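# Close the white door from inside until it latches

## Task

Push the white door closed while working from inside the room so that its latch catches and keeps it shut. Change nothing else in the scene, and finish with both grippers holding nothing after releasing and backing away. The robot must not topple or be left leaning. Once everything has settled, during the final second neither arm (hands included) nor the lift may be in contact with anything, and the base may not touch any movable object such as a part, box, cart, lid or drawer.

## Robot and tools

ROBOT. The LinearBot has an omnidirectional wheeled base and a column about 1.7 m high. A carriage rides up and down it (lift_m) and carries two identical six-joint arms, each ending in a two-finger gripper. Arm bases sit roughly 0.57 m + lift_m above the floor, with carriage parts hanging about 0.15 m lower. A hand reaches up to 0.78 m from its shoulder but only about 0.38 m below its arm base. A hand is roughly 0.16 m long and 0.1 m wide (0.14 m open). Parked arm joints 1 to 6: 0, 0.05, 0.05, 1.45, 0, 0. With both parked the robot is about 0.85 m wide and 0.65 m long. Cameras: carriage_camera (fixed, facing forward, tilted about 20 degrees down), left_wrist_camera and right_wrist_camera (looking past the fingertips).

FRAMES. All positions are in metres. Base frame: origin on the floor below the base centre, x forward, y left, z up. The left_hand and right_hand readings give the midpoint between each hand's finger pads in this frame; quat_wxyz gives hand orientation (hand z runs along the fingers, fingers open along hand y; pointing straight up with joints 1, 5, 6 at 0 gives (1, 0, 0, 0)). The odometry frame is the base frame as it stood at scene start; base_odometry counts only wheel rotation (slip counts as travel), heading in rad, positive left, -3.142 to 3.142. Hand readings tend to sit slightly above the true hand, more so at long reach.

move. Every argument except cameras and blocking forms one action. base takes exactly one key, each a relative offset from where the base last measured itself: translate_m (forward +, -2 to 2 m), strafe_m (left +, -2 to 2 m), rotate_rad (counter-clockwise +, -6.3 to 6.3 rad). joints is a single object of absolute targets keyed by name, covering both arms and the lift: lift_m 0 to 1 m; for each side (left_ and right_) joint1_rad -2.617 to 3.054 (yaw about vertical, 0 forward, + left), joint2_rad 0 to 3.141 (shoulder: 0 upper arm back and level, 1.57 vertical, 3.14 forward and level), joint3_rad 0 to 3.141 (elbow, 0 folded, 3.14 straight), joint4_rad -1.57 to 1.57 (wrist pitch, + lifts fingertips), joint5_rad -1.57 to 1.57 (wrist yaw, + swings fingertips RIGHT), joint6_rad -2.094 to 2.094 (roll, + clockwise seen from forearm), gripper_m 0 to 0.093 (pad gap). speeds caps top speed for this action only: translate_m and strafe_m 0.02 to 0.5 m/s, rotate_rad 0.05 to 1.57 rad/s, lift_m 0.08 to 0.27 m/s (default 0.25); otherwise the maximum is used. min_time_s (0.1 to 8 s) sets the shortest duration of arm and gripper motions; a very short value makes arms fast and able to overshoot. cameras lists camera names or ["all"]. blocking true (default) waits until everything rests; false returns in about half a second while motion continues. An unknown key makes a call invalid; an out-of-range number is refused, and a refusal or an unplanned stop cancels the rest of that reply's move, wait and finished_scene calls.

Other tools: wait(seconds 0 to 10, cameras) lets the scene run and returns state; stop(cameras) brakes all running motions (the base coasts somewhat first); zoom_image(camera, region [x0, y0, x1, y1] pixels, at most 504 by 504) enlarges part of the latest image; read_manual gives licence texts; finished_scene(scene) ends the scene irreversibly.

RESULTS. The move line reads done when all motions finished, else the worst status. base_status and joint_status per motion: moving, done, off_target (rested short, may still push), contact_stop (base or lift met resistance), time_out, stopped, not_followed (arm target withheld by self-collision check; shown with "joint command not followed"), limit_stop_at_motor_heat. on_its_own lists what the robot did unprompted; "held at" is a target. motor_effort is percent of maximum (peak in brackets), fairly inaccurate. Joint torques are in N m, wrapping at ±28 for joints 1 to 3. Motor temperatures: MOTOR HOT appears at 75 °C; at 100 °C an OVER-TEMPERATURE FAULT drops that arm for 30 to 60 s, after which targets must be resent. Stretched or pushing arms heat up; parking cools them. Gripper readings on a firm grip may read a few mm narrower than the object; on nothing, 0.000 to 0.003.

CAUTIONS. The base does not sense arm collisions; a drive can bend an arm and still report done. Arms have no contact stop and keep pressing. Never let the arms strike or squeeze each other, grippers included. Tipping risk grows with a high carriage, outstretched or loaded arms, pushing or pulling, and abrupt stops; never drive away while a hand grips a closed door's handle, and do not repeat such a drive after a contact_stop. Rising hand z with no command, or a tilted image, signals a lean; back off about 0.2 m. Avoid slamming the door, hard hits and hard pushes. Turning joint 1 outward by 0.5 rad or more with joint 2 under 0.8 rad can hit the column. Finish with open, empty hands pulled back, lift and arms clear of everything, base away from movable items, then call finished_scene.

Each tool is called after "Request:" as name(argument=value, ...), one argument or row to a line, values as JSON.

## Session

Request:
move(
  cameras=["carriage_camera"],
)

Scene clock: 0.00 s.
Joint torques (N m): no reading
Motor temperatures (°C): left_arm=[30 33 36 30 28 30 27] | right_arm=[31 32 34 31 29 29 31]
base_odometry: x=+0.000 y=+0.000 heading=+0.000
base_status: not commanded
joint_positions: lift_m=+0.300 left_joint1_rad=-0.004 left_joint2_rad=+0.043 left_joint3_rad=+0.038 left_joint4_rad=+1.478 left_joint5_rad=-0.003 left_joint6_rad=-0.042 left_gripper_m=+0.09396 right_joint1_rad=-0.020 right_joint2_rad=+0.054 right_joint3_rad=+0.039 right_joint4_rad=+1.497 right_joint5_rad=+0.020 right_joint6_rad=+0.048 right_gripper_m=+0.09396
joint_status: not commanded
motor_effort: lift_m=+18 drive_wheels=+0
left_hand: x=+0.2411 y=+0.2976 z=+1.3111 quat_wxyz=(+0.999, -0.002, +0.049, -0.023) (m; base frame)
right_hand: x=+0.2395 y=-0.3011 z=+1.3116 quat_wxyz=(+0.999, +0.011, +0.044, +0.013) (m; base frame)
pictures: carriage_camera
Images, in order (width x height): carriage_camera 672x504.

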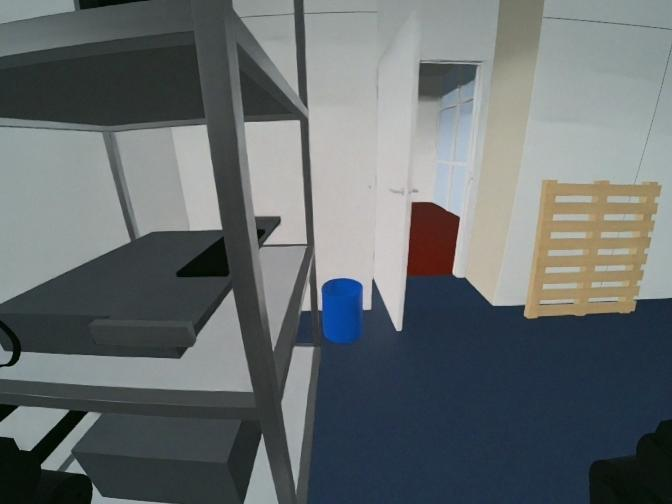

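Request:
move(
  base={"strafe_m": -0.79},
  joints={"left_gripper_m": 0, "right_gripper_m": 0, "lift_m": 0.34},
  speeds={"strafe_m": 0.45},
)

Request:
move(
  base={"translate_m": 1.26},
  joints={"left_joint1_rad": 0.35, "left_joint2_rad": 2.0, "left_joint3_rad": 1.4, "left_joint4_rad": 0.6, "left_joint5_rad": 0, "left_joint6_rad": 0},
  speeds={"translate_m": 0.35},
  min_time_s=2,
  cameras=["carriage_camera"],
)

Request:
move(
  base={"strafe_m": -0.16},
  joints={"left_joint1_rad": -0.5},
  speeds={"strafe_m": 0.12},
  min_time_s=3.2,
  cameras=["carriage_camera", "left_wrist_camera"],
)

Scene clock: 39.03 s.
Joint torques (N m): left_arm=[-0.18 4.08 5.53 -0.18 0.08 0.04] | right_arm=[-0.29 4.01 5.76 -0.29 -0.1 -0.04]
move: done
base_odometry: x=-0.001 y=-0.790 heading=-0.001
base_status: done
joint_positions: lift_m=+0.340 left_joint1_rad=-0.003 left_joint2_rad=+0.044 left_joint3_rad=+0.038 left_joint4_rad=+1.478 left_joint5_rad=-0.003 left_joint6_rad=-0.042 left_gripper_m=+0.00066 right_joint1_rad=-0.019 right_joint2_rad=+0.054 right_joint3_rad=+0.039 right_joint4_rad=+1.497 right_joint5_rad=+0.020 right_joint6_rad=+0.048 right_gripper_m=+0.00010
joint_status: all done
motor_effort: lift_m=+17(21) drive_wheels=-1(20)
left_hand: x=+0.2412 y=+0.2976 z=+1.3512 quat_wxyz=(+0.999, -0.002, +0.049, -0.022) (m; base frame)
right_hand: x=+0.2396 y=-0.3011 z=+1.3517 quat_wxyz=(+0.999, +0.011, +0.045, +0.014) (m; base frame)
pictures: none

Scene clock: 44.43 s.
Joint torques (N m): left_arm=[0.1 -11.15 9.37 1.88 0.12 0.17] | right_arm=[-0.1 4.03 5.76 -0.28 -0.11 -0.05]
move: done
base_odometry: x=+1.259 y=-0.791 heading=-0.001
base_status: done
joint_positions: lift_m=+0.340 left_joint1_rad=+0.346 left_joint2_rad=+1.992 left_joint3_rad=+1.372 left_joint4_rad=+0.608 left_joint5_rad=-0.003 left_joint6_rad=-0.011 left_gripper_m=+0.00066 right_joint1_rad=-0.019 right_joint2_rad=+0.054 right_joint3_rad=+0.039 right_joint4_rad=+1.497 right_joint5_rad=+0.020 right_joint6_rad=+0.048 right_gripper_m=+0.00010
joint_status: all done
motor_effort: lift_m=+18(18) drive_wheels=-3(14)
left_hand: x=+0.7891 y=+0.5044 z=+1.1785 quat_wxyz=(+0.693, -0.127, +0.700, +0.118) (m; base frame)
right_hand: x=+0.2395 y=-0.3011 z=+1.3516 quat_wxyz=(+0.999, +0.011, +0.044, +0.014) (m; base frame)
pictures: carriage_camera
Images, in order (width x height): carriage_camera 672x504.

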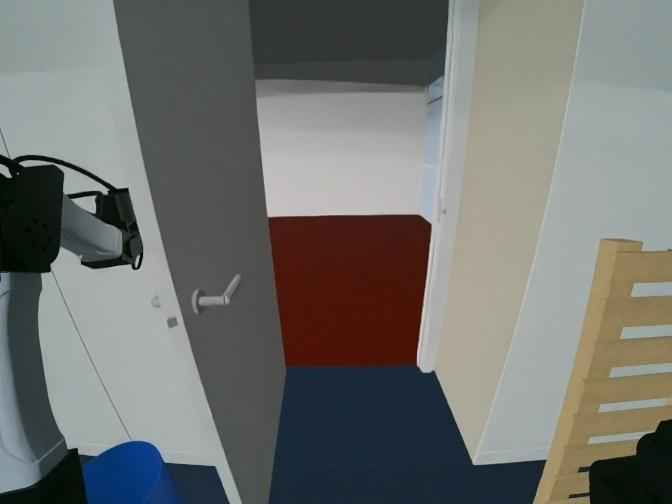

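Scene clock: 47.93 s.
Joint torques (N m): left_arm=[-0.54 -11.41 9.28 1.87 0.21 0.09] | right_arm=[-0.12 3.97 5.81 -0.3 -0.1 -0.05]
Motor temperatures (°C): left_arm=[30 36 41 32 28 30 27] | right_arm=[30 34 36 31 29 29 31]
move: done
base_odometry: x=+1.259 y=-0.951 heading=-0.001
base_status: done
joint_positions: lift_m=+0.340 left_joint1_rad=-0.494 left_joint2_rad=+1.993 left_joint3_rad=+1.375 left_joint4_rad=+0.607 left_joint5_rad=-0.013 left_joint6_rad=-0.003 left_gripper_m=+0.00065 right_joint1_rad=-0.019 right_joint2_rad=+0.054 right_joint3_rad=+0.039 right_joint4_rad=+1.497 right_joint5_rad=+0.020 right_joint6_rad=+0.048 right_gripper_m=+0.00010
joint_status: all done
motor_effort: lift_m=+18(18) drive_wheels=-2(15)
left_hand: x=+0.7537 y=+0.0094 z=+1.1790 quat_wxyz=(+0.682, +0.169, +0.691, -0.169) (m; base frame)
right_hand: x=+0.2395 y=-0.3012 z=+1.3516 quat_wxyz=(+0.999, +0.012, +0.044, +0.014) (m; base frame)
pictures: carriage_camera, left_wrist_camera
Images, in order (width x height): carriage_camera 672x504, left_wrist_camera 672x504.

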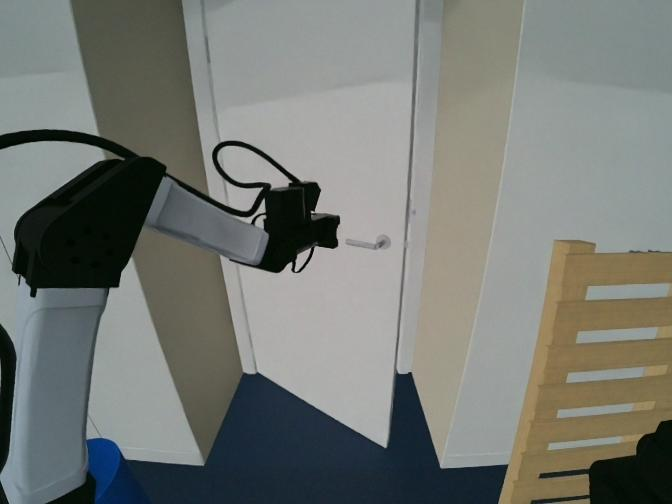

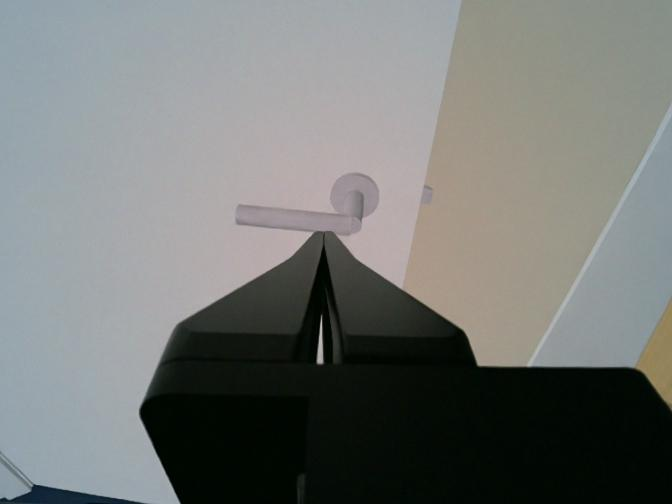

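Request:
move(
  base={"strafe_m": 0.06},
  speeds={"strafe_m": 0.2},
)

Request:
move(
  base={"translate_m": 0.6},
  speeds={"translate_m": 0.22},
)

Request:
move(
  base={"translate_m": 0.13},
  speeds={"translate_m": 0.1},
  cameras=["carriage_camera", "left_wrist_camera"],
)

Request:
zoom_image(
  camera="carriage_camera",
  region=[380, 140, 560, 320],
)

Scene clock: 64.27 s.
Joint torques (N m): left_arm=[-0.61 -11.44 9.09 1.86 0.28 0.07] | right_arm=[-0.16 3.97 5.82 -0.29 -0.09 -0.06]
move: done
base_odometry: x=+1.259 y=-0.891 heading=-0.001
base_status: done
joint_positions: lift_m=+0.340 left_joint1_rad=-0.495 left_joint2_rad=+1.993 left_joint3_rad=+1.375 left_joint4_rad=+0.606 left_joint5_rad=-0.013 left_joint6_rad=-0.003 left_gripper_m=+0.00065 right_joint1_rad=-0.020 right_joint2_rad=+0.054 right_joint3_rad=+0.039 right_joint4_rad=+1.497 right_joint5_rad=+0.020 right_joint6_rad=+0.048 right_gripper_m=+0.00010
joint_status: not commanded
motor_effort: lift_m=+18(18) drive_wheels=+3(8)
left_hand: x=+0.7536 y=+0.0092 z=+1.1789 quat_wxyz=(+0.682, +0.169, +0.691, -0.169) (m; base frame)
right_hand: x=+0.2395 y=-0.3012 z=+1.3516 quat_wxyz=(+0.999, +0.012, +0.044, +0.013) (m; base frame)
pictures: none

Scene clock: 68.17 s.
Joint torques (N m): left_arm=[-0.01 -11.15 9.22 2.04 -0.03 0.07] | right_arm=[-0.09 4.05 5.81 -0.28 -0.11 -0.04]
move: done
base_odometry: x=+1.859 y=-0.892 heading=-0.001
base_status: done
joint_positions: lift_m=+0.340 left_joint1_rad=-0.503 left_joint2_rad=+1.991 left_joint3_rad=+1.374 left_joint4_rad=+0.589 left_joint5_rad=+0.013 left_joint6_rad=-0.003 left_gripper_m=+0.00065 right_joint1_rad=-0.020 right_joint2_rad=+0.054 right_joint3_rad=+0.039 right_joint4_rad=+1.496 right_joint5_rad=+0.021 right_joint6_rad=+0.048 right_gripper_m=+0.00010
joint_status: not commanded
motor_effort: lift_m=+18(18) drive_wheels=-2(17)
left_hand: x=+0.7488 y=+0.0013 z=+1.1753 quat_wxyz=(+0.674, +0.181, +0.694, -0.179) (m; base frame)
right_hand: x=+0.2399 y=-0.3012 z=+1.3516 quat_wxyz=(+0.999, +0.012, +0.045, +0.013) (m; base frame)
pictures: none

Scene clock: 70.17 s.
Joint torques (N m): left_arm=[4.23 -11.14 9.1 2.11 -2.16 0.11] | right_arm=[-0.1 3.95 5.75 -0.28 -0.1 -0.04]
move: done
base_odometry: x=+1.989 y=-0.893 heading=-0.001
base_status: done
joint_positions: lift_m=+0.340 left_joint1_rad=-0.557 left_joint2_rad=+1.991 left_joint3_rad=+1.374 left_joint4_rad=+0.586 left_joint5_rad=+0.197 left_joint6_rad=-0.003 left_gripper_m=+0.00064 right_joint1_rad=-0.020 right_joint2_rad=+0.054 right_joint3_rad=+0.039 right_joint4_rad=+1.496 right_joint5_rad=+0.021 right_joint6_rad=+0.048 right_gripper_m=+0.00010
joint_status: not commanded
motor_effort: lift_m=+18(18) drive_wheels=+5(15)
left_hand: x=+0.7123 y=-0.0524 z=+1.1747 quat_wxyz=(+0.646, +0.261, +0.669, -0.259) (m; base frame)
right_hand: x=+0.2399 y=-0.3012 z=+1.3516 quat_wxyz=(+0.999, +0.012, +0.045, +0.013) (m; base frame)
pictures: carriage_camera, left_wrist_camera
Images, in order (width x height): carriage_camera 672x504, left_wrist_camera 672x504.

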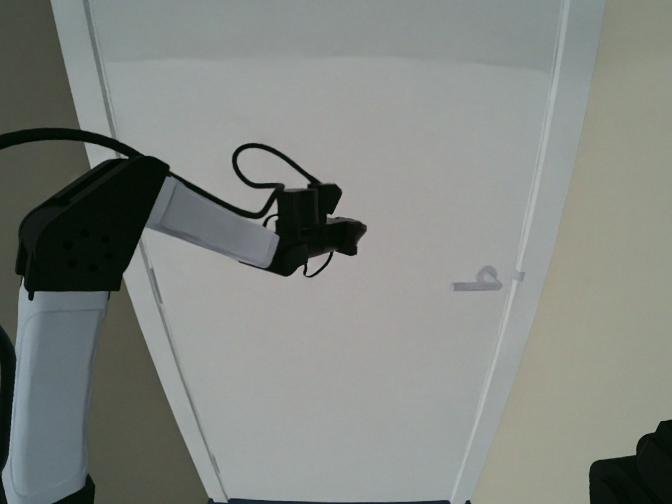

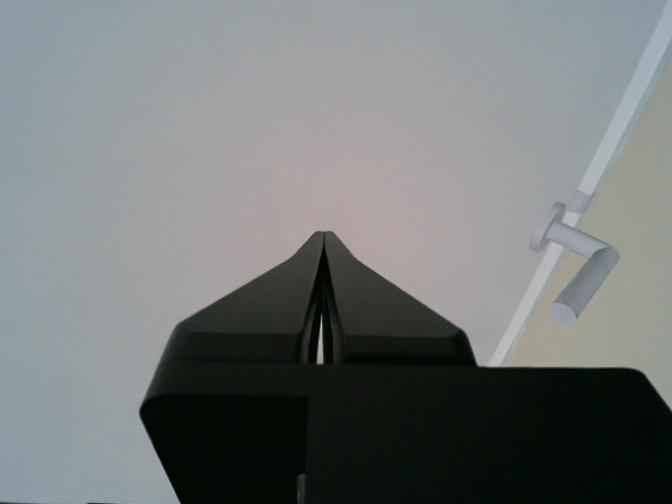

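Scaled by 2.800 from the camera's 672x504 image, which has a finer 960x720 frame.

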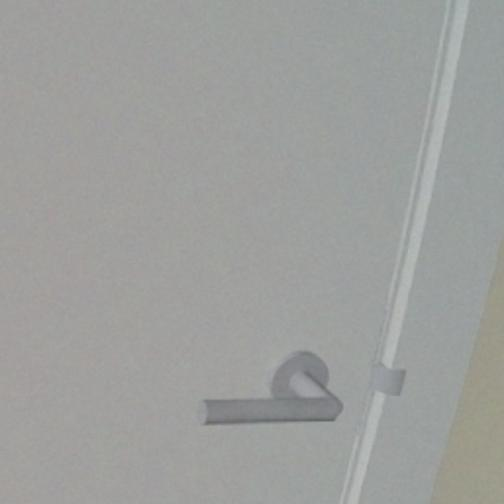

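Request:
move(
  base={"translate_m": -0.28},
  joints={"left_joint1_rad": 0, "left_joint2_rad": 0.05, "left_joint3_rad": 0.05, "left_joint4_rad": 1.45, "left_joint5_rad": 0, "right_joint1_rad": 0.0, "right_joint2_rad": 2.0, "right_joint3_rad": 1.4, "right_joint4_rad": 0.5, "right_joint5_rad": 0, "right_joint6_rad": 0},
  speeds={"translate_m": 0.25},
  min_time_s=2,
)

Request:
move(
  base={"translate_m": 0.17},
  speeds={"translate_m": 0.1},
  cameras=["carriage_camera"],
)

Request:
zoom_image(
  camera="carriage_camera",
  region=[380, 140, 560, 320],
)

Scene clock: 85.40 s.
Joint torques (N m): left_arm=[0.35 3.23 4.63 0.02 -0.03 0.09] | right_arm=[0.54 -10.41 10.21 2.23 -0.18 -0.14]
Motor temperatures (°C): left_arm=[30 42 46 36 30 30 28] | right_arm=[30 34 37 31 29 29 31]
move: done
base_odometry: x=+1.709 y=-0.892 heading=-0.001
base_status: done
joint_positions: lift_m=+0.340 left_joint1_rad=-0.007 left_joint2_rad=+0.056 left_joint3_rad=+0.059 left_joint4_rad=+1.437 left_joint5_rad=+0.008 left_joint6_rad=-0.003 left_gripper_m=+0.00064 right_joint1_rad=-0.009 right_joint2_rad=+1.989 right_joint3_rad=+1.372 right_joint4_rad=+0.508 right_joint5_rad=+0.013 right_joint6_rad=+0.008 right_gripper_m=+0.00010
joint_status: all done
motor_effort: lift_m=+18(18) drive_wheels=+0(11)
left_hand: x=+0.2489 y=+0.2955 z=+1.3555 quat_wxyz=(+0.998, +0.004, +0.066, -0.005) (m; base frame)
right_hand: x=+0.8235 y=-0.3046 z=+1.1557 quat_wxyz=(+0.668, +0.011, +0.744, -0.005) (m; base frame)
pictures: none

Scene clock: 87.80 s.
Joint torques (N m): left_arm=[0.34 3.11 4.75 -0.03 -0.01 0.11] | right_arm=[0.59 -4.12 11.59 3.74 -0.17 -0.13]
move: done
base_odometry: x=+1.879 y=-0.893 heading=-0.002
base_status: done
joint_positions: lift_m=+0.340 left_joint1_rad=-0.007 left_joint2_rad=+0.056 left_joint3_rad=+0.056 left_joint4_rad=+1.443 left_joint5_rad=+0.008 left_joint6_rad=-0.003 left_gripper_m=+0.00064 right_joint1_rad=-0.007 right_joint2_rad=+1.923 right_joint3_rad=+1.360 right_joint4_rad=+0.372 right_joint5_rad=+0.012 right_joint6_rad=+0.008 right_gripper_m=+0.00010
joint_status: not commanded
motor_effort: lift_m=+18(18) drive_wheels=+11(18)
left_hand: x=+0.2481 y=+0.2955 z=+1.3550 quat_wxyz=(+0.998, +0.004, +0.064, -0.005) (m; base frame)
right_hand: x=+0.8088 y=-0.3037 z=+1.1547 quat_wxyz=(+0.636, +0.010, +0.771, -0.004) (m; base frame)
pictures: carriage_camera
Images, in order (width x height): carriage_camera 672x504.

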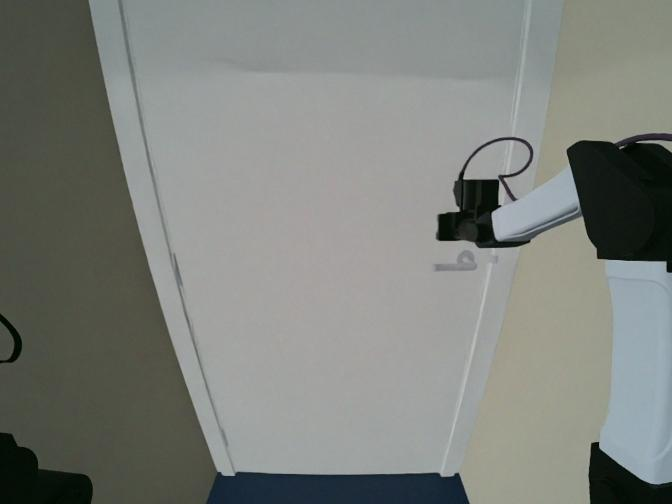

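Scaled by 2.800 from the camera's 672x504 image, which has a finer 960x720 frame.

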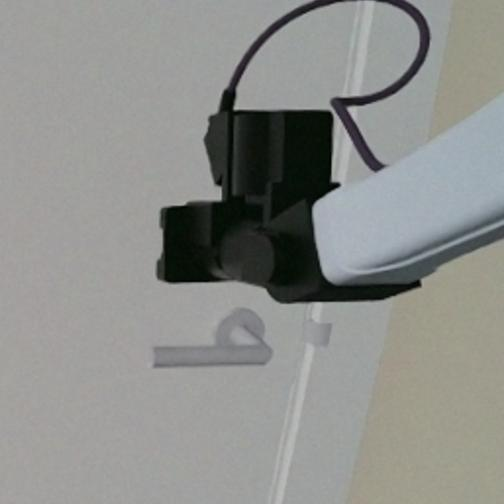

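Request:
move(
  base={"translate_m": 0.04},
  speeds={"translate_m": 0.1},
  cameras=["carriage_camera"],
)

Request:
move(
  base={"translate_m": -0.4},
  speeds={"translate_m": 0.25},
  cameras=["carriage_camera"],
)

Request:
zoom_image(
  camera="carriage_camera",
  region=[380, 130, 500, 290],
)

Scene clock: 95.80 s.
Joint torques (N m): left_arm=[0.47 3.15 4.72 -0.05 -0.03 0.09] | right_arm=[0.29 7.24 13.41 6.52 -0.18 -0.14]
Motor temperatures (°C): left_arm=[30 40 44 34 29 30 28] | right_arm=[30 35 39 40 29 29 31]
move: done
base_odometry: x=+1.918 y=-0.893 heading=-0.002
base_status: done
joint_positions: lift_m=+0.340 left_joint1_rad=-0.007 left_joint2_rad=+0.056 left_joint3_rad=+0.056 left_joint4_rad=+1.444 left_joint5_rad=+0.008 left_joint6_rad=-0.003 left_gripper_m=+0.00064 right_joint1_rad=-0.005 right_joint2_rad=+1.804 right_joint3_rad=+1.341 right_joint4_rad=+0.112 right_joint5_rad=+0.012 right_joint6_rad=+0.008 right_gripper_m=+0.00010
joint_status: not commanded
motor_effort: lift_m=+17(18) drive_wheels=+17(26)
left_hand: x=+0.2479 y=+0.2955 z=+1.3551 quat_wxyz=(+0.998, +0.004, +0.063, -0.005) (m; base frame)
right_hand: x=+0.7751 y=-0.3019 z=+1.1504 quat_wxyz=(+0.573, +0.009, +0.819, -0.004) (m; base frame)
pictures: carriage_camera
Images, in order (width x height): carriage_camera 672x504.

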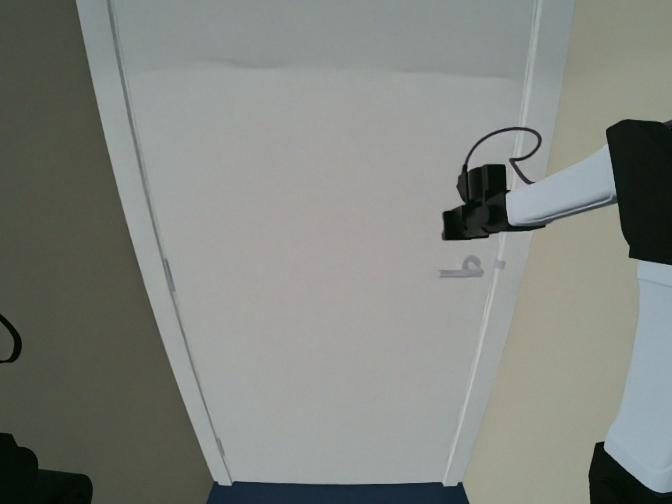

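Scene clock: 98.77 s.
Joint torques (N m): left_arm=[0.42 3.23 4.77 -0.07 0.01 0.08] | right_arm=[0.31 -11.28 9.94 2.44 -0.18 -0.14]
move: done
base_odometry: x=+1.518 y=-0.892 heading=-0.002
base_status: done
joint_positions: lift_m=+0.340 left_joint1_rad=-0.007 left_joint2_rad=+0.056 left_joint3_rad=+0.056 left_joint4_rad=+1.445 left_joint5_rad=+0.008 left_joint6_rad=-0.003 left_gripper_m=+0.00064 right_joint1_rad=-0.005 right_joint2_rad=+1.999 right_joint3_rad=+1.375 right_joint4_rad=+0.491 right_joint5_rad=+0.012 right_joint6_rad=+0.008 right_gripper_m=+0.00010
joint_status: not commanded
motor_effort: lift_m=+17(18) drive_wheels=+1(15)
left_hand: x=+0.2480 y=+0.2955 z=+1.3549 quat_wxyz=(+0.998, +0.004, +0.063, -0.005) (m; base frame)
right_hand: x=+0.8244 y=-0.3021 z=+1.1472 quat_wxyz=(+0.659, +0.009, +0.752, -0.003) (m; base frame)
pictures: carriage_camera
Images, in order (width x height): carriage_camera 672x504.

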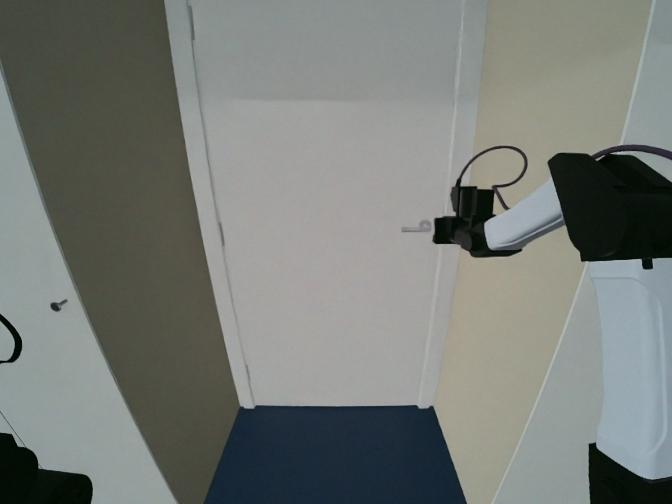

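Scaled by 3.150 from the camera's 672x504 image, which has a finer 960x720 frame.

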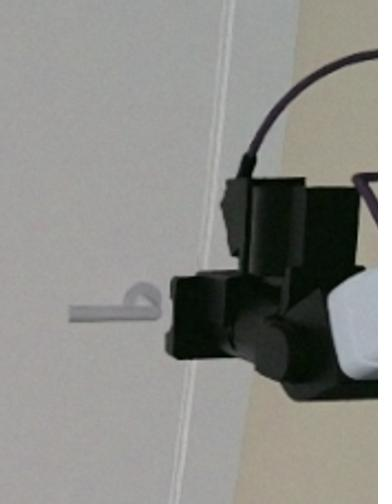

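Request:
finished_scene(
  scene=2,
)

The scene is finished: the task was done.


## Next scene

The same job, from a new start.

Request:
move(
  cameras=["carriage_camera"],
)

Scene clock: 0.00 s.
Joint torques (N m): no reading
Motor temperatures (°C): left_arm=[29 32 34 29 28 30 27] | right_arm=[30 31 32 29 29 29 31]
base_odometry: x=+0.000 y=+0.000 heading=+0.000
base_status: not commanded
joint_positions: lift_m=+0.300 left_joint1_rad=-0.008 left_joint2_rad=+0.051 left_joint3_rad=+0.041 left_joint4_rad=+1.440 left_joint5_rad=+0.011 left_joint6_rad=+0.011 left_gripper_m=+0.09396 right_joint1_rad=+0.018 right_joint2_rad=+0.067 right_joint3_rad=+0.063 right_joint4_rad=+1.446 right_joint5_rad=+0.039 right_joint6_rad=-0.006 right_gripper_m=+0.09396
joint_status: not commanded
motor_effort: lift_m=+18 drive_wheels=+1
left_hand: x=+0.2522 y=+0.2949 z=+1.3106 quat_wxyz=(+0.997, +0.006, +0.071, +0.001) (m; base frame)
right_hand: x=+0.2488 y=-0.3033 z=+1.3166 quat_wxyz=(+0.998, +0.018, +0.064, +0.005) (m; base frame)
pictures: carriage_camera
Images, in order (width x height): carriage_camera 672x504.

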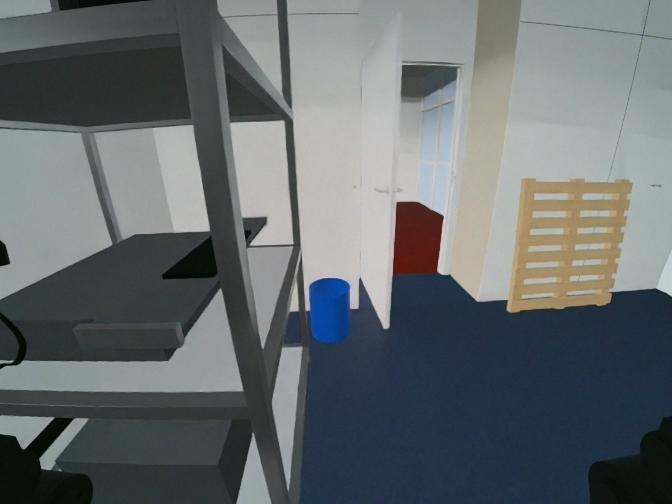

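Request:
move(
  base={"rotate_rad": 0.05},
  speeds={"rotate_rad": 0.3},
)

Request:
move(
  base={"strafe_m": -0.79},
  joints={"left_gripper_m": 0, "right_gripper_m": 0, "lift_m": 0.34},
  speeds={"strafe_m": 0.45},
  cameras=["carriage_camera"],
)

Scene clock: 15.10 s.
Joint torques (N m): left_arm=[-0.1 3.86 5.61 -0.11 0.1 0.05] | right_arm=[-0.12 3.85 6.05 -0.21 -0.08 -0.05]
move: done
base_odometry: x=+0.000 y=+0.000 heading=+0.050
base_status: done
joint_positions: lift_m=+0.300 left_joint1_rad=-0.008 left_joint2_rad=+0.051 left_joint3_rad=+0.041 left_joint4_rad=+1.440 left_joint5_rad=+0.011 left_joint6_rad=+0.011 left_gripper_m=+0.09396 right_joint1_rad=+0.018 right_joint2_rad=+0.067 right_joint3_rad=+0.063 right_joint4_rad=+1.446 right_joint5_rad=+0.039 right_joint6_rad=-0.006 right_gripper_m=+0.09396
joint_status: not commanded
motor_effort: lift_m=+18(18) drive_wheels=-2(7)
left_hand: x=+0.2522 y=+0.2949 z=+1.3106 quat_wxyz=(+0.997, +0.006, +0.071, +0.001) (m; base frame)
right_hand: x=+0.2488 y=-0.3033 z=+1.3166 quat_wxyz=(+0.998, +0.018, +0.064, +0.005) (m; base frame)
pictures: none

Scene clock: 18.93 s.
Joint torques (N m): left_arm=[-0.46 3.86 5.64 -0.13 0.1 0.06] | right_arm=[-0.16 3.84 6.06 -0.2 -0.09 -0.06]
move: done
base_odometry: x=+0.039 y=-0.789 heading=+0.049
base_status: done
joint_positions: lift_m=+0.340 left_joint1_rad=-0.007 left_joint2_rad=+0.051 left_joint3_rad=+0.041 left_joint4_rad=+1.440 left_joint5_rad=+0.011 left_joint6_rad=+0.011 left_gripper_m=+0.00066 right_joint1_rad=+0.019 right_joint2_rad=+0.067 right_joint3_rad=+0.063 right_joint4_rad=+1.446 right_joint5_rad=+0.039 right_joint6_rad=-0.006 right_gripper_m=+0.00010
joint_status: all done
motor_effort: lift_m=+17(22) drive_wheels=-2(19)
left_hand: x=+0.2522 y=+0.2949 z=+1.3507 quat_wxyz=(+0.997, +0.006, +0.071, +0.001) (m; base frame)
right_hand: x=+0.2489 y=-0.3032 z=+1.3567 quat_wxyz=(+0.998, +0.018, +0.065, +0.005) (m; base frame)
pictures: carriage_camera
Images, in order (width x height): carriage_camera 672x504.

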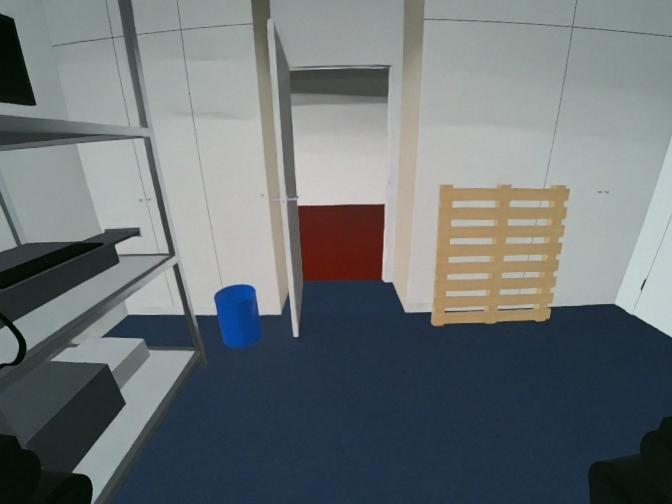

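Request:
move(
  base={"translate_m": 1.24},
  joints={"left_joint1_rad": 0.35, "left_joint2_rad": 2.0, "left_joint3_rad": 1.4, "left_joint4_rad": 0.6, "left_joint5_rad": 0, "left_joint6_rad": 0},
  speeds={"translate_m": 0.35},
  min_time_s=2,
  cameras=["carriage_camera"],
)

Request:
move(
  base={"strafe_m": -0.1},
  joints={"left_joint1_rad": -0.5},
  speeds={"strafe_m": 0.12},
  min_time_s=3,
  cameras=["carriage_camera"],
)

Scene clock: 44.60 s.
Joint torques (N m): left_arm=[0.09 -11.36 9.2 1.96 -0.01 -0.09] | right_arm=[-0.16 3.85 6 -0.23 -0.11 -0.07]
move: done
base_odometry: x=+1.277 y=-0.729 heading=+0.049
base_status: done
joint_positions: lift_m=+0.340 left_joint1_rad=+0.347 left_joint2_rad=+1.994 left_joint3_rad=+1.371 left_joint4_rad=+0.605 left_joint5_rad=+0.011 left_joint6_rad=+0.011 left_gripper_m=+0.00065 right_joint1_rad=+0.019 right_joint2_rad=+0.067 right_joint3_rad=+0.063 right_joint4_rad=+1.446 right_joint5_rad=+0.039 right_joint6_rad=-0.006 right_gripper_m=+0.00010
joint_status: all done
motor_effort: lift_m=+17(18) drive_wheels=-2(17)
left_hand: x=+0.7899 y=+0.5027 z=+1.1765 quat_wxyz=(+0.690, -0.115, +0.704, +0.121) (m; base frame)
right_hand: x=+0.2488 y=-0.3032 z=+1.3566 quat_wxyz=(+0.998, +0.018, +0.064, +0.005) (m; base frame)
pictures: carriage_camera
Images, in order (width x height): carriage_camera 672x504.

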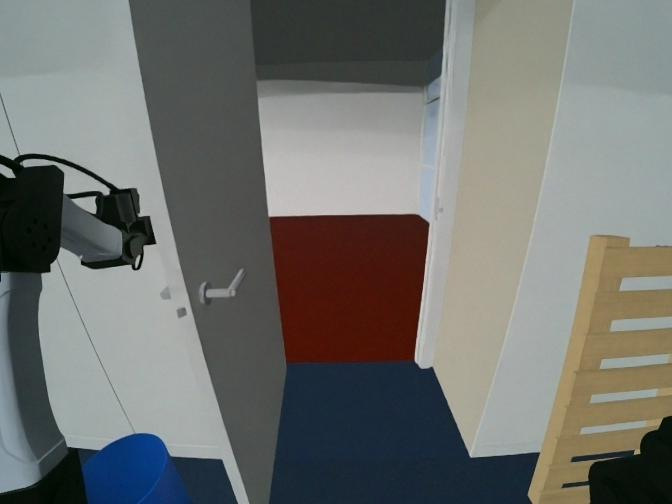

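Scene clock: 47.90 s.
Joint torques (N m): left_arm=[-0.47 -11.22 9.31 1.97 0.2 -0.01] | right_arm=[-0.2 3.89 5.98 -0.2 -0.11 -0.05]
move: done
base_odometry: x=+1.282 y=-0.829 heading=+0.049
base_status: done
joint_positions: lift_m=+0.340 left_joint1_rad=-0.495 left_joint2_rad=+1.994 left_joint3_rad=+1.373 left_joint4_rad=+0.605 left_joint5_rad=-0.010 left_joint6_rad=+0.007 left_gripper_m=+0.00064 right_joint1_rad=+0.019 right_joint2_rad=+0.067 right_joint3_rad=+0.063 right_joint4_rad=+1.446 right_joint5_rad=+0.039 right_joint6_rad=-0.006 right_gripper_m=+0.00010
joint_status: all done
motor_effort: lift_m=+18(18) drive_wheels=+3(14)
left_hand: x=+0.7532 y=+0.0086 z=+1.1772 quat_wxyz=(+0.681, +0.174, +0.691, -0.166) (m; base frame)
right_hand: x=+0.2488 y=-0.3033 z=+1.3566 quat_wxyz=(+0.998, +0.019, +0.064, +0.005) (m; base frame)
pictures: carriage_camera
Images, in order (width x height): carriage_camera 672x504.

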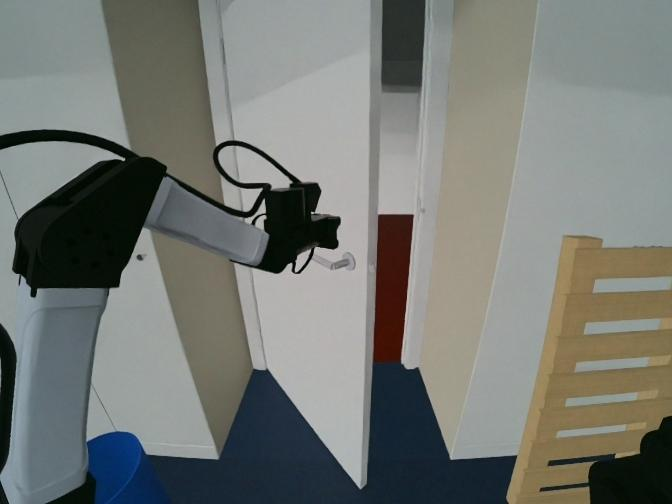

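Request:
move(
  base={"translate_m": 0.62},
  speeds={"translate_m": 0.25},
  cameras=["carriage_camera"],
)

Request:
move(
  base={"translate_m": -0.17},
  joints={"left_joint1_rad": 0, "left_joint2_rad": 0.05, "left_joint3_rad": 0.05, "left_joint4_rad": 1.45, "left_joint5_rad": 0, "right_joint1_rad": 0.0, "right_joint2_rad": 2.0, "right_joint3_rad": 1.4, "right_joint4_rad": 0.5, "right_joint5_rad": 0, "right_joint6_rad": 0},
  speeds={"translate_m": 0.25},
  min_time_s=2,
  cameras=["carriage_camera"],
)

Scene clock: 59.93 s.
Joint torques (N m): left_arm=[-0.16 -11.26 9.01 2.02 0.16 -0.02] | right_arm=[-0.21 3.92 6.08 -0.25 -0.11 -0.05]
Motor temperatures (°C): left_arm=[29 36 41 35 28 30 28] | right_arm=[30 33 34 29 29 29 31]
move: done
base_odometry: x=+1.902 y=-0.799 heading=+0.049
base_status: done
joint_positions: lift_m=+0.340 left_joint1_rad=-0.498 left_joint2_rad=+1.993 left_joint3_rad=+1.374 left_joint4_rad=+0.599 left_joint5_rad=-0.004 left_joint6_rad=+0.007 left_gripper_m=+0.00064 right_joint1_rad=+0.019 right_joint2_rad=+0.067 right_joint3_rad=+0.063 right_joint4_rad=+1.448 right_joint5_rad=+0.039 right_joint6_rad=-0.006 right_gripper_m=+0.00010
joint_status: not commanded
motor_effort: lift_m=+18(18) drive_wheels=+0(14)
left_hand: x=+0.7519 y=+0.0061 z=+1.1767 quat_wxyz=(+0.679, +0.177, +0.692, -0.169) (m; base frame)
right_hand: x=+0.2485 y=-0.3033 z=+1.3566 quat_wxyz=(+0.998, +0.019, +0.064, +0.005) (m; base frame)
pictures: carriage_camera
Images, in order (width x height): carriage_camera 672x504.

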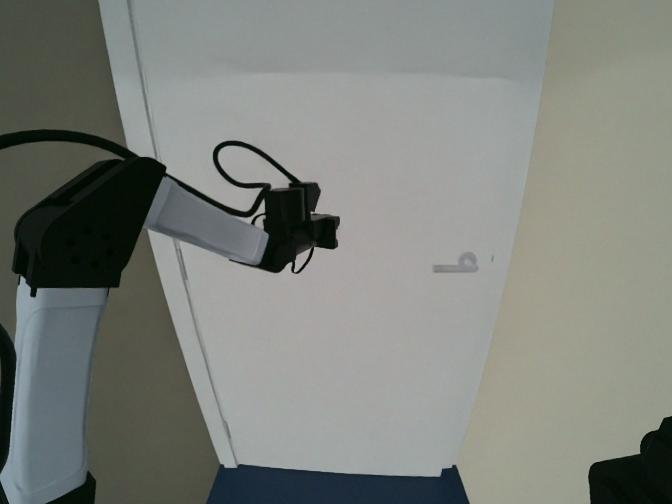

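Scene clock: 62.30 s.
Joint torques (N m): left_arm=[0.38 3.02 4.57 0.08 0.13 -0.04] | right_arm=[-1.03 -10.37 10.56 2.18 -0.19 0.03]
move: done
base_odometry: x=+1.732 y=-0.807 heading=+0.049
base_status: done
joint_positions: lift_m=+0.340 left_joint1_rad=-0.006 left_joint2_rad=+0.057 left_joint3_rad=+0.057 left_joint4_rad=+1.434 left_joint5_rad=-0.004 left_joint6_rad=+0.007 left_gripper_m=+0.00064 right_joint1_rad=+0.009 right_joint2_rad=+1.991 right_joint3_rad=+1.371 right_joint4_rad=+0.509 right_joint5_rad=+0.014 right_joint6_rad=-0.006 right_gripper_m=+0.00010
joint_status: all done
motor_effort: lift_m=+18(18) drive_wheels=+0(11)
left_hand: x=+0.2503 y=+0.2976 z=+1.3550 quat_wxyz=(+0.998, -0.001, +0.068, +0.001) (m; base frame)
right_hand: x=+0.8236 y=-0.2938 z=+1.1543 quat_wxyz=(+0.667, -0.001, +0.745, -0.004) (m; base frame)
pictures: carriage_camera
Images, in order (width x height): carriage_camera 672x504.

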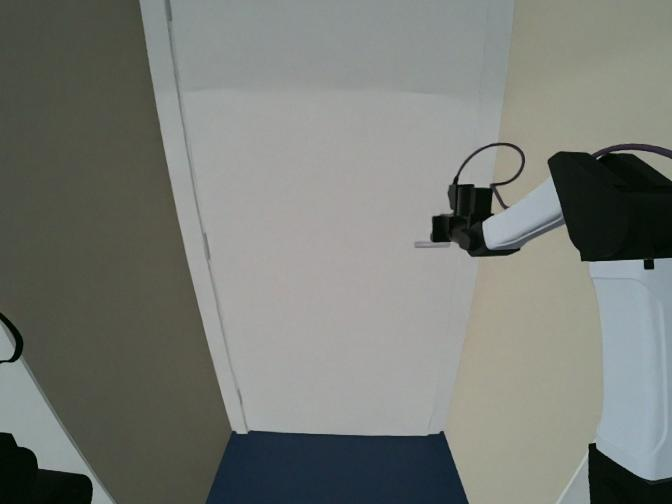

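Request:
move(
  base={"translate_m": 0.2},
  speeds={"translate_m": 0.12},
  cameras=["carriage_camera"],
)

Request:
zoom_image(
  camera="carriage_camera",
  region=[400, 200, 560, 360],
)

Scene clock: 68.43 s.
Joint torques (N m): left_arm=[0.42 3.25 4.66 -0.07 0.15 0.02] | right_arm=[-1.14 -6.72 11.28 3.18 -0.18 0.03]
move: done
base_odometry: x=+1.931 y=-0.798 heading=+0.048
base_status: done
joint_positions: lift_m=+0.340 left_joint1_rad=-0.006 left_joint2_rad=+0.055 left_joint3_rad=+0.056 left_joint4_rad=+1.448 left_joint5_rad=-0.004 left_joint6_rad=+0.007 left_gripper_m=+0.00064 right_joint1_rad=+0.009 right_joint2_rad=+1.953 right_joint3_rad=+1.365 right_joint4_rad=+0.416 right_joint5_rad=+0.013 right_joint6_rad=-0.006 right_gripper_m=+0.00010
joint_status: not commanded
motor_effort: lift_m=+18(18) drive_wheels=+11(16)
left_hand: x=+0.2466 y=+0.2976 z=+1.3551 quat_wxyz=(+0.998, -0.001, +0.061, +0.001) (m; base frame)
right_hand: x=+0.8151 y=-0.2937 z=+1.1510 quat_wxyz=(+0.644, -0.002, +0.765, -0.004) (m; base frame)
pictures: carriage_camera
Images, in order (width x height): carriage_camera 672x504.

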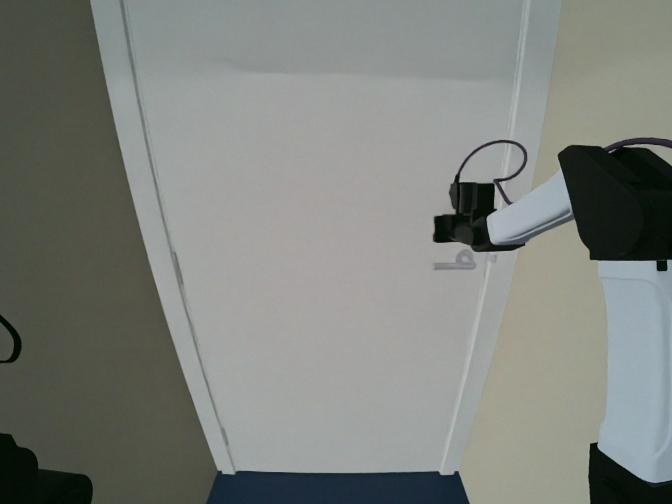

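Scaled by 3.150 from the camera's 672x504 image, which has a finer 960x720 frame.

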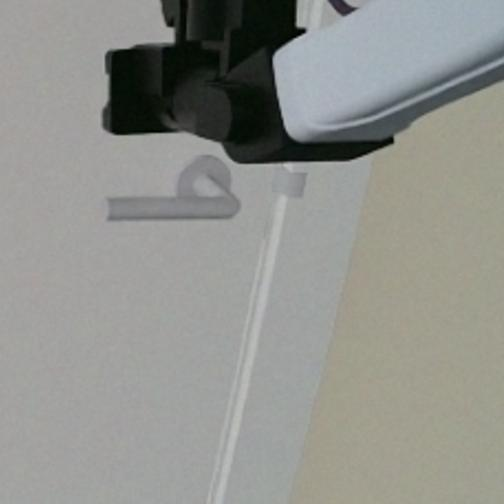

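Now the door is in; press a bit more, then retreat.

Request:
move(
  base={"translate_m": 0.05},
  speeds={"translate_m": 0.1},
)

Request:
move(
  base={"translate_m": -0.4},
  speeds={"translate_m": 0.25},
  cameras=["carriage_camera"],
)

Request:
zoom_image(
  camera="carriage_camera",
  region=[380, 100, 500, 420],
)

Scene clock: 74.23 s.
Joint torques (N m): left_arm=[0.39 3.21 4.68 -0.11 0.14 -0.03] | right_arm=[-1.06 8.08 14.24 6.67 -0.25 0.03]
Motor temperatures (°C): left_arm=[29 36 40 32 28 30 28] | right_arm=[30 36 37 36 29 29 31]
move: done
base_odometry: x=+1.981 y=-0.796 heading=+0.048
base_status: done
joint_positions: lift_m=+0.340 left_joint1_rad=-0.006 left_joint2_rad=+0.055 left_joint3_rad=+0.056 left_joint4_rad=+1.448 left_joint5_rad=-0.004 left_joint6_rad=+0.007 left_gripper_m=+0.00064 right_joint1_rad=+0.009 right_joint2_rad=+1.797 right_joint3_rad=+1.336 right_joint4_rad=+0.092 right_joint5_rad=+0.019 right_joint6_rad=-0.006 right_gripper_m=+0.00010
joint_status: not commanded
motor_effort: lift_m=+17(18) drive_wheels=+17(24)
left_hand: x=+0.2465 y=+0.2976 z=+1.3552 quat_wxyz=(+0.998, -0.001, +0.061, +0.001) (m; base frame)
right_hand: x=+0.7718 y=-0.2953 z=+1.1468 quat_wxyz=(+0.565, -0.001, +0.825, -0.007) (m; base frame)
pictures: none

Scene clock: 77.20 s.
Joint torques (N m): left_arm=[0.42 3.19 4.82 -0.1 0.13 -0.03] | right_arm=[-0.83 -11.08 10.61 2.35 -0.18 0.02]
move: done
base_odometry: x=+1.581 y=-0.815 heading=+0.048
base_status: done
joint_positions: lift_m=+0.340 left_joint1_rad=-0.006 left_joint2_rad=+0.055 left_joint3_rad=+0.055 left_joint4_rad=+1.448 left_joint5_rad=-0.004 left_joint6_rad=+0.007 left_gripper_m=+0.00064 right_joint1_rad=+0.007 right_joint2_rad=+1.998 right_joint3_rad=+1.373 right_joint4_rad=+0.493 right_joint5_rad=+0.013 right_joint6_rad=-0.006 right_gripper_m=+0.00010
joint_status: not commanded
motor_effort: lift_m=+17(18) drive_wheels=+1(16)
left_hand: x=+0.2468 y=+0.2976 z=+1.3548 quat_wxyz=(+0.998, -0.001, +0.061, +0.001) (m; base frame)
right_hand: x=+0.8242 y=-0.2948 z=+1.1468 quat_wxyz=(+0.659, -0.001, +0.752, -0.004) (m; base frame)
pictures: carriage_camera
Images, in order (width x height): carriage_camera 672x504.

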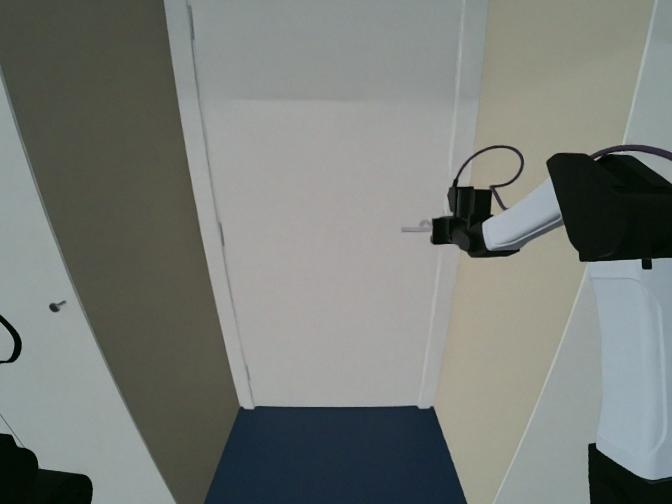

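Scaled by 1.575 from the camera's 672x504 image, which has a finer 960x720 frame.

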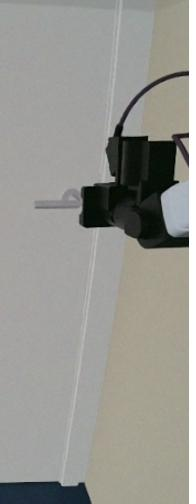

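Request:
finished_scene(
  scene=3,
)

The scene is finished: the task was done.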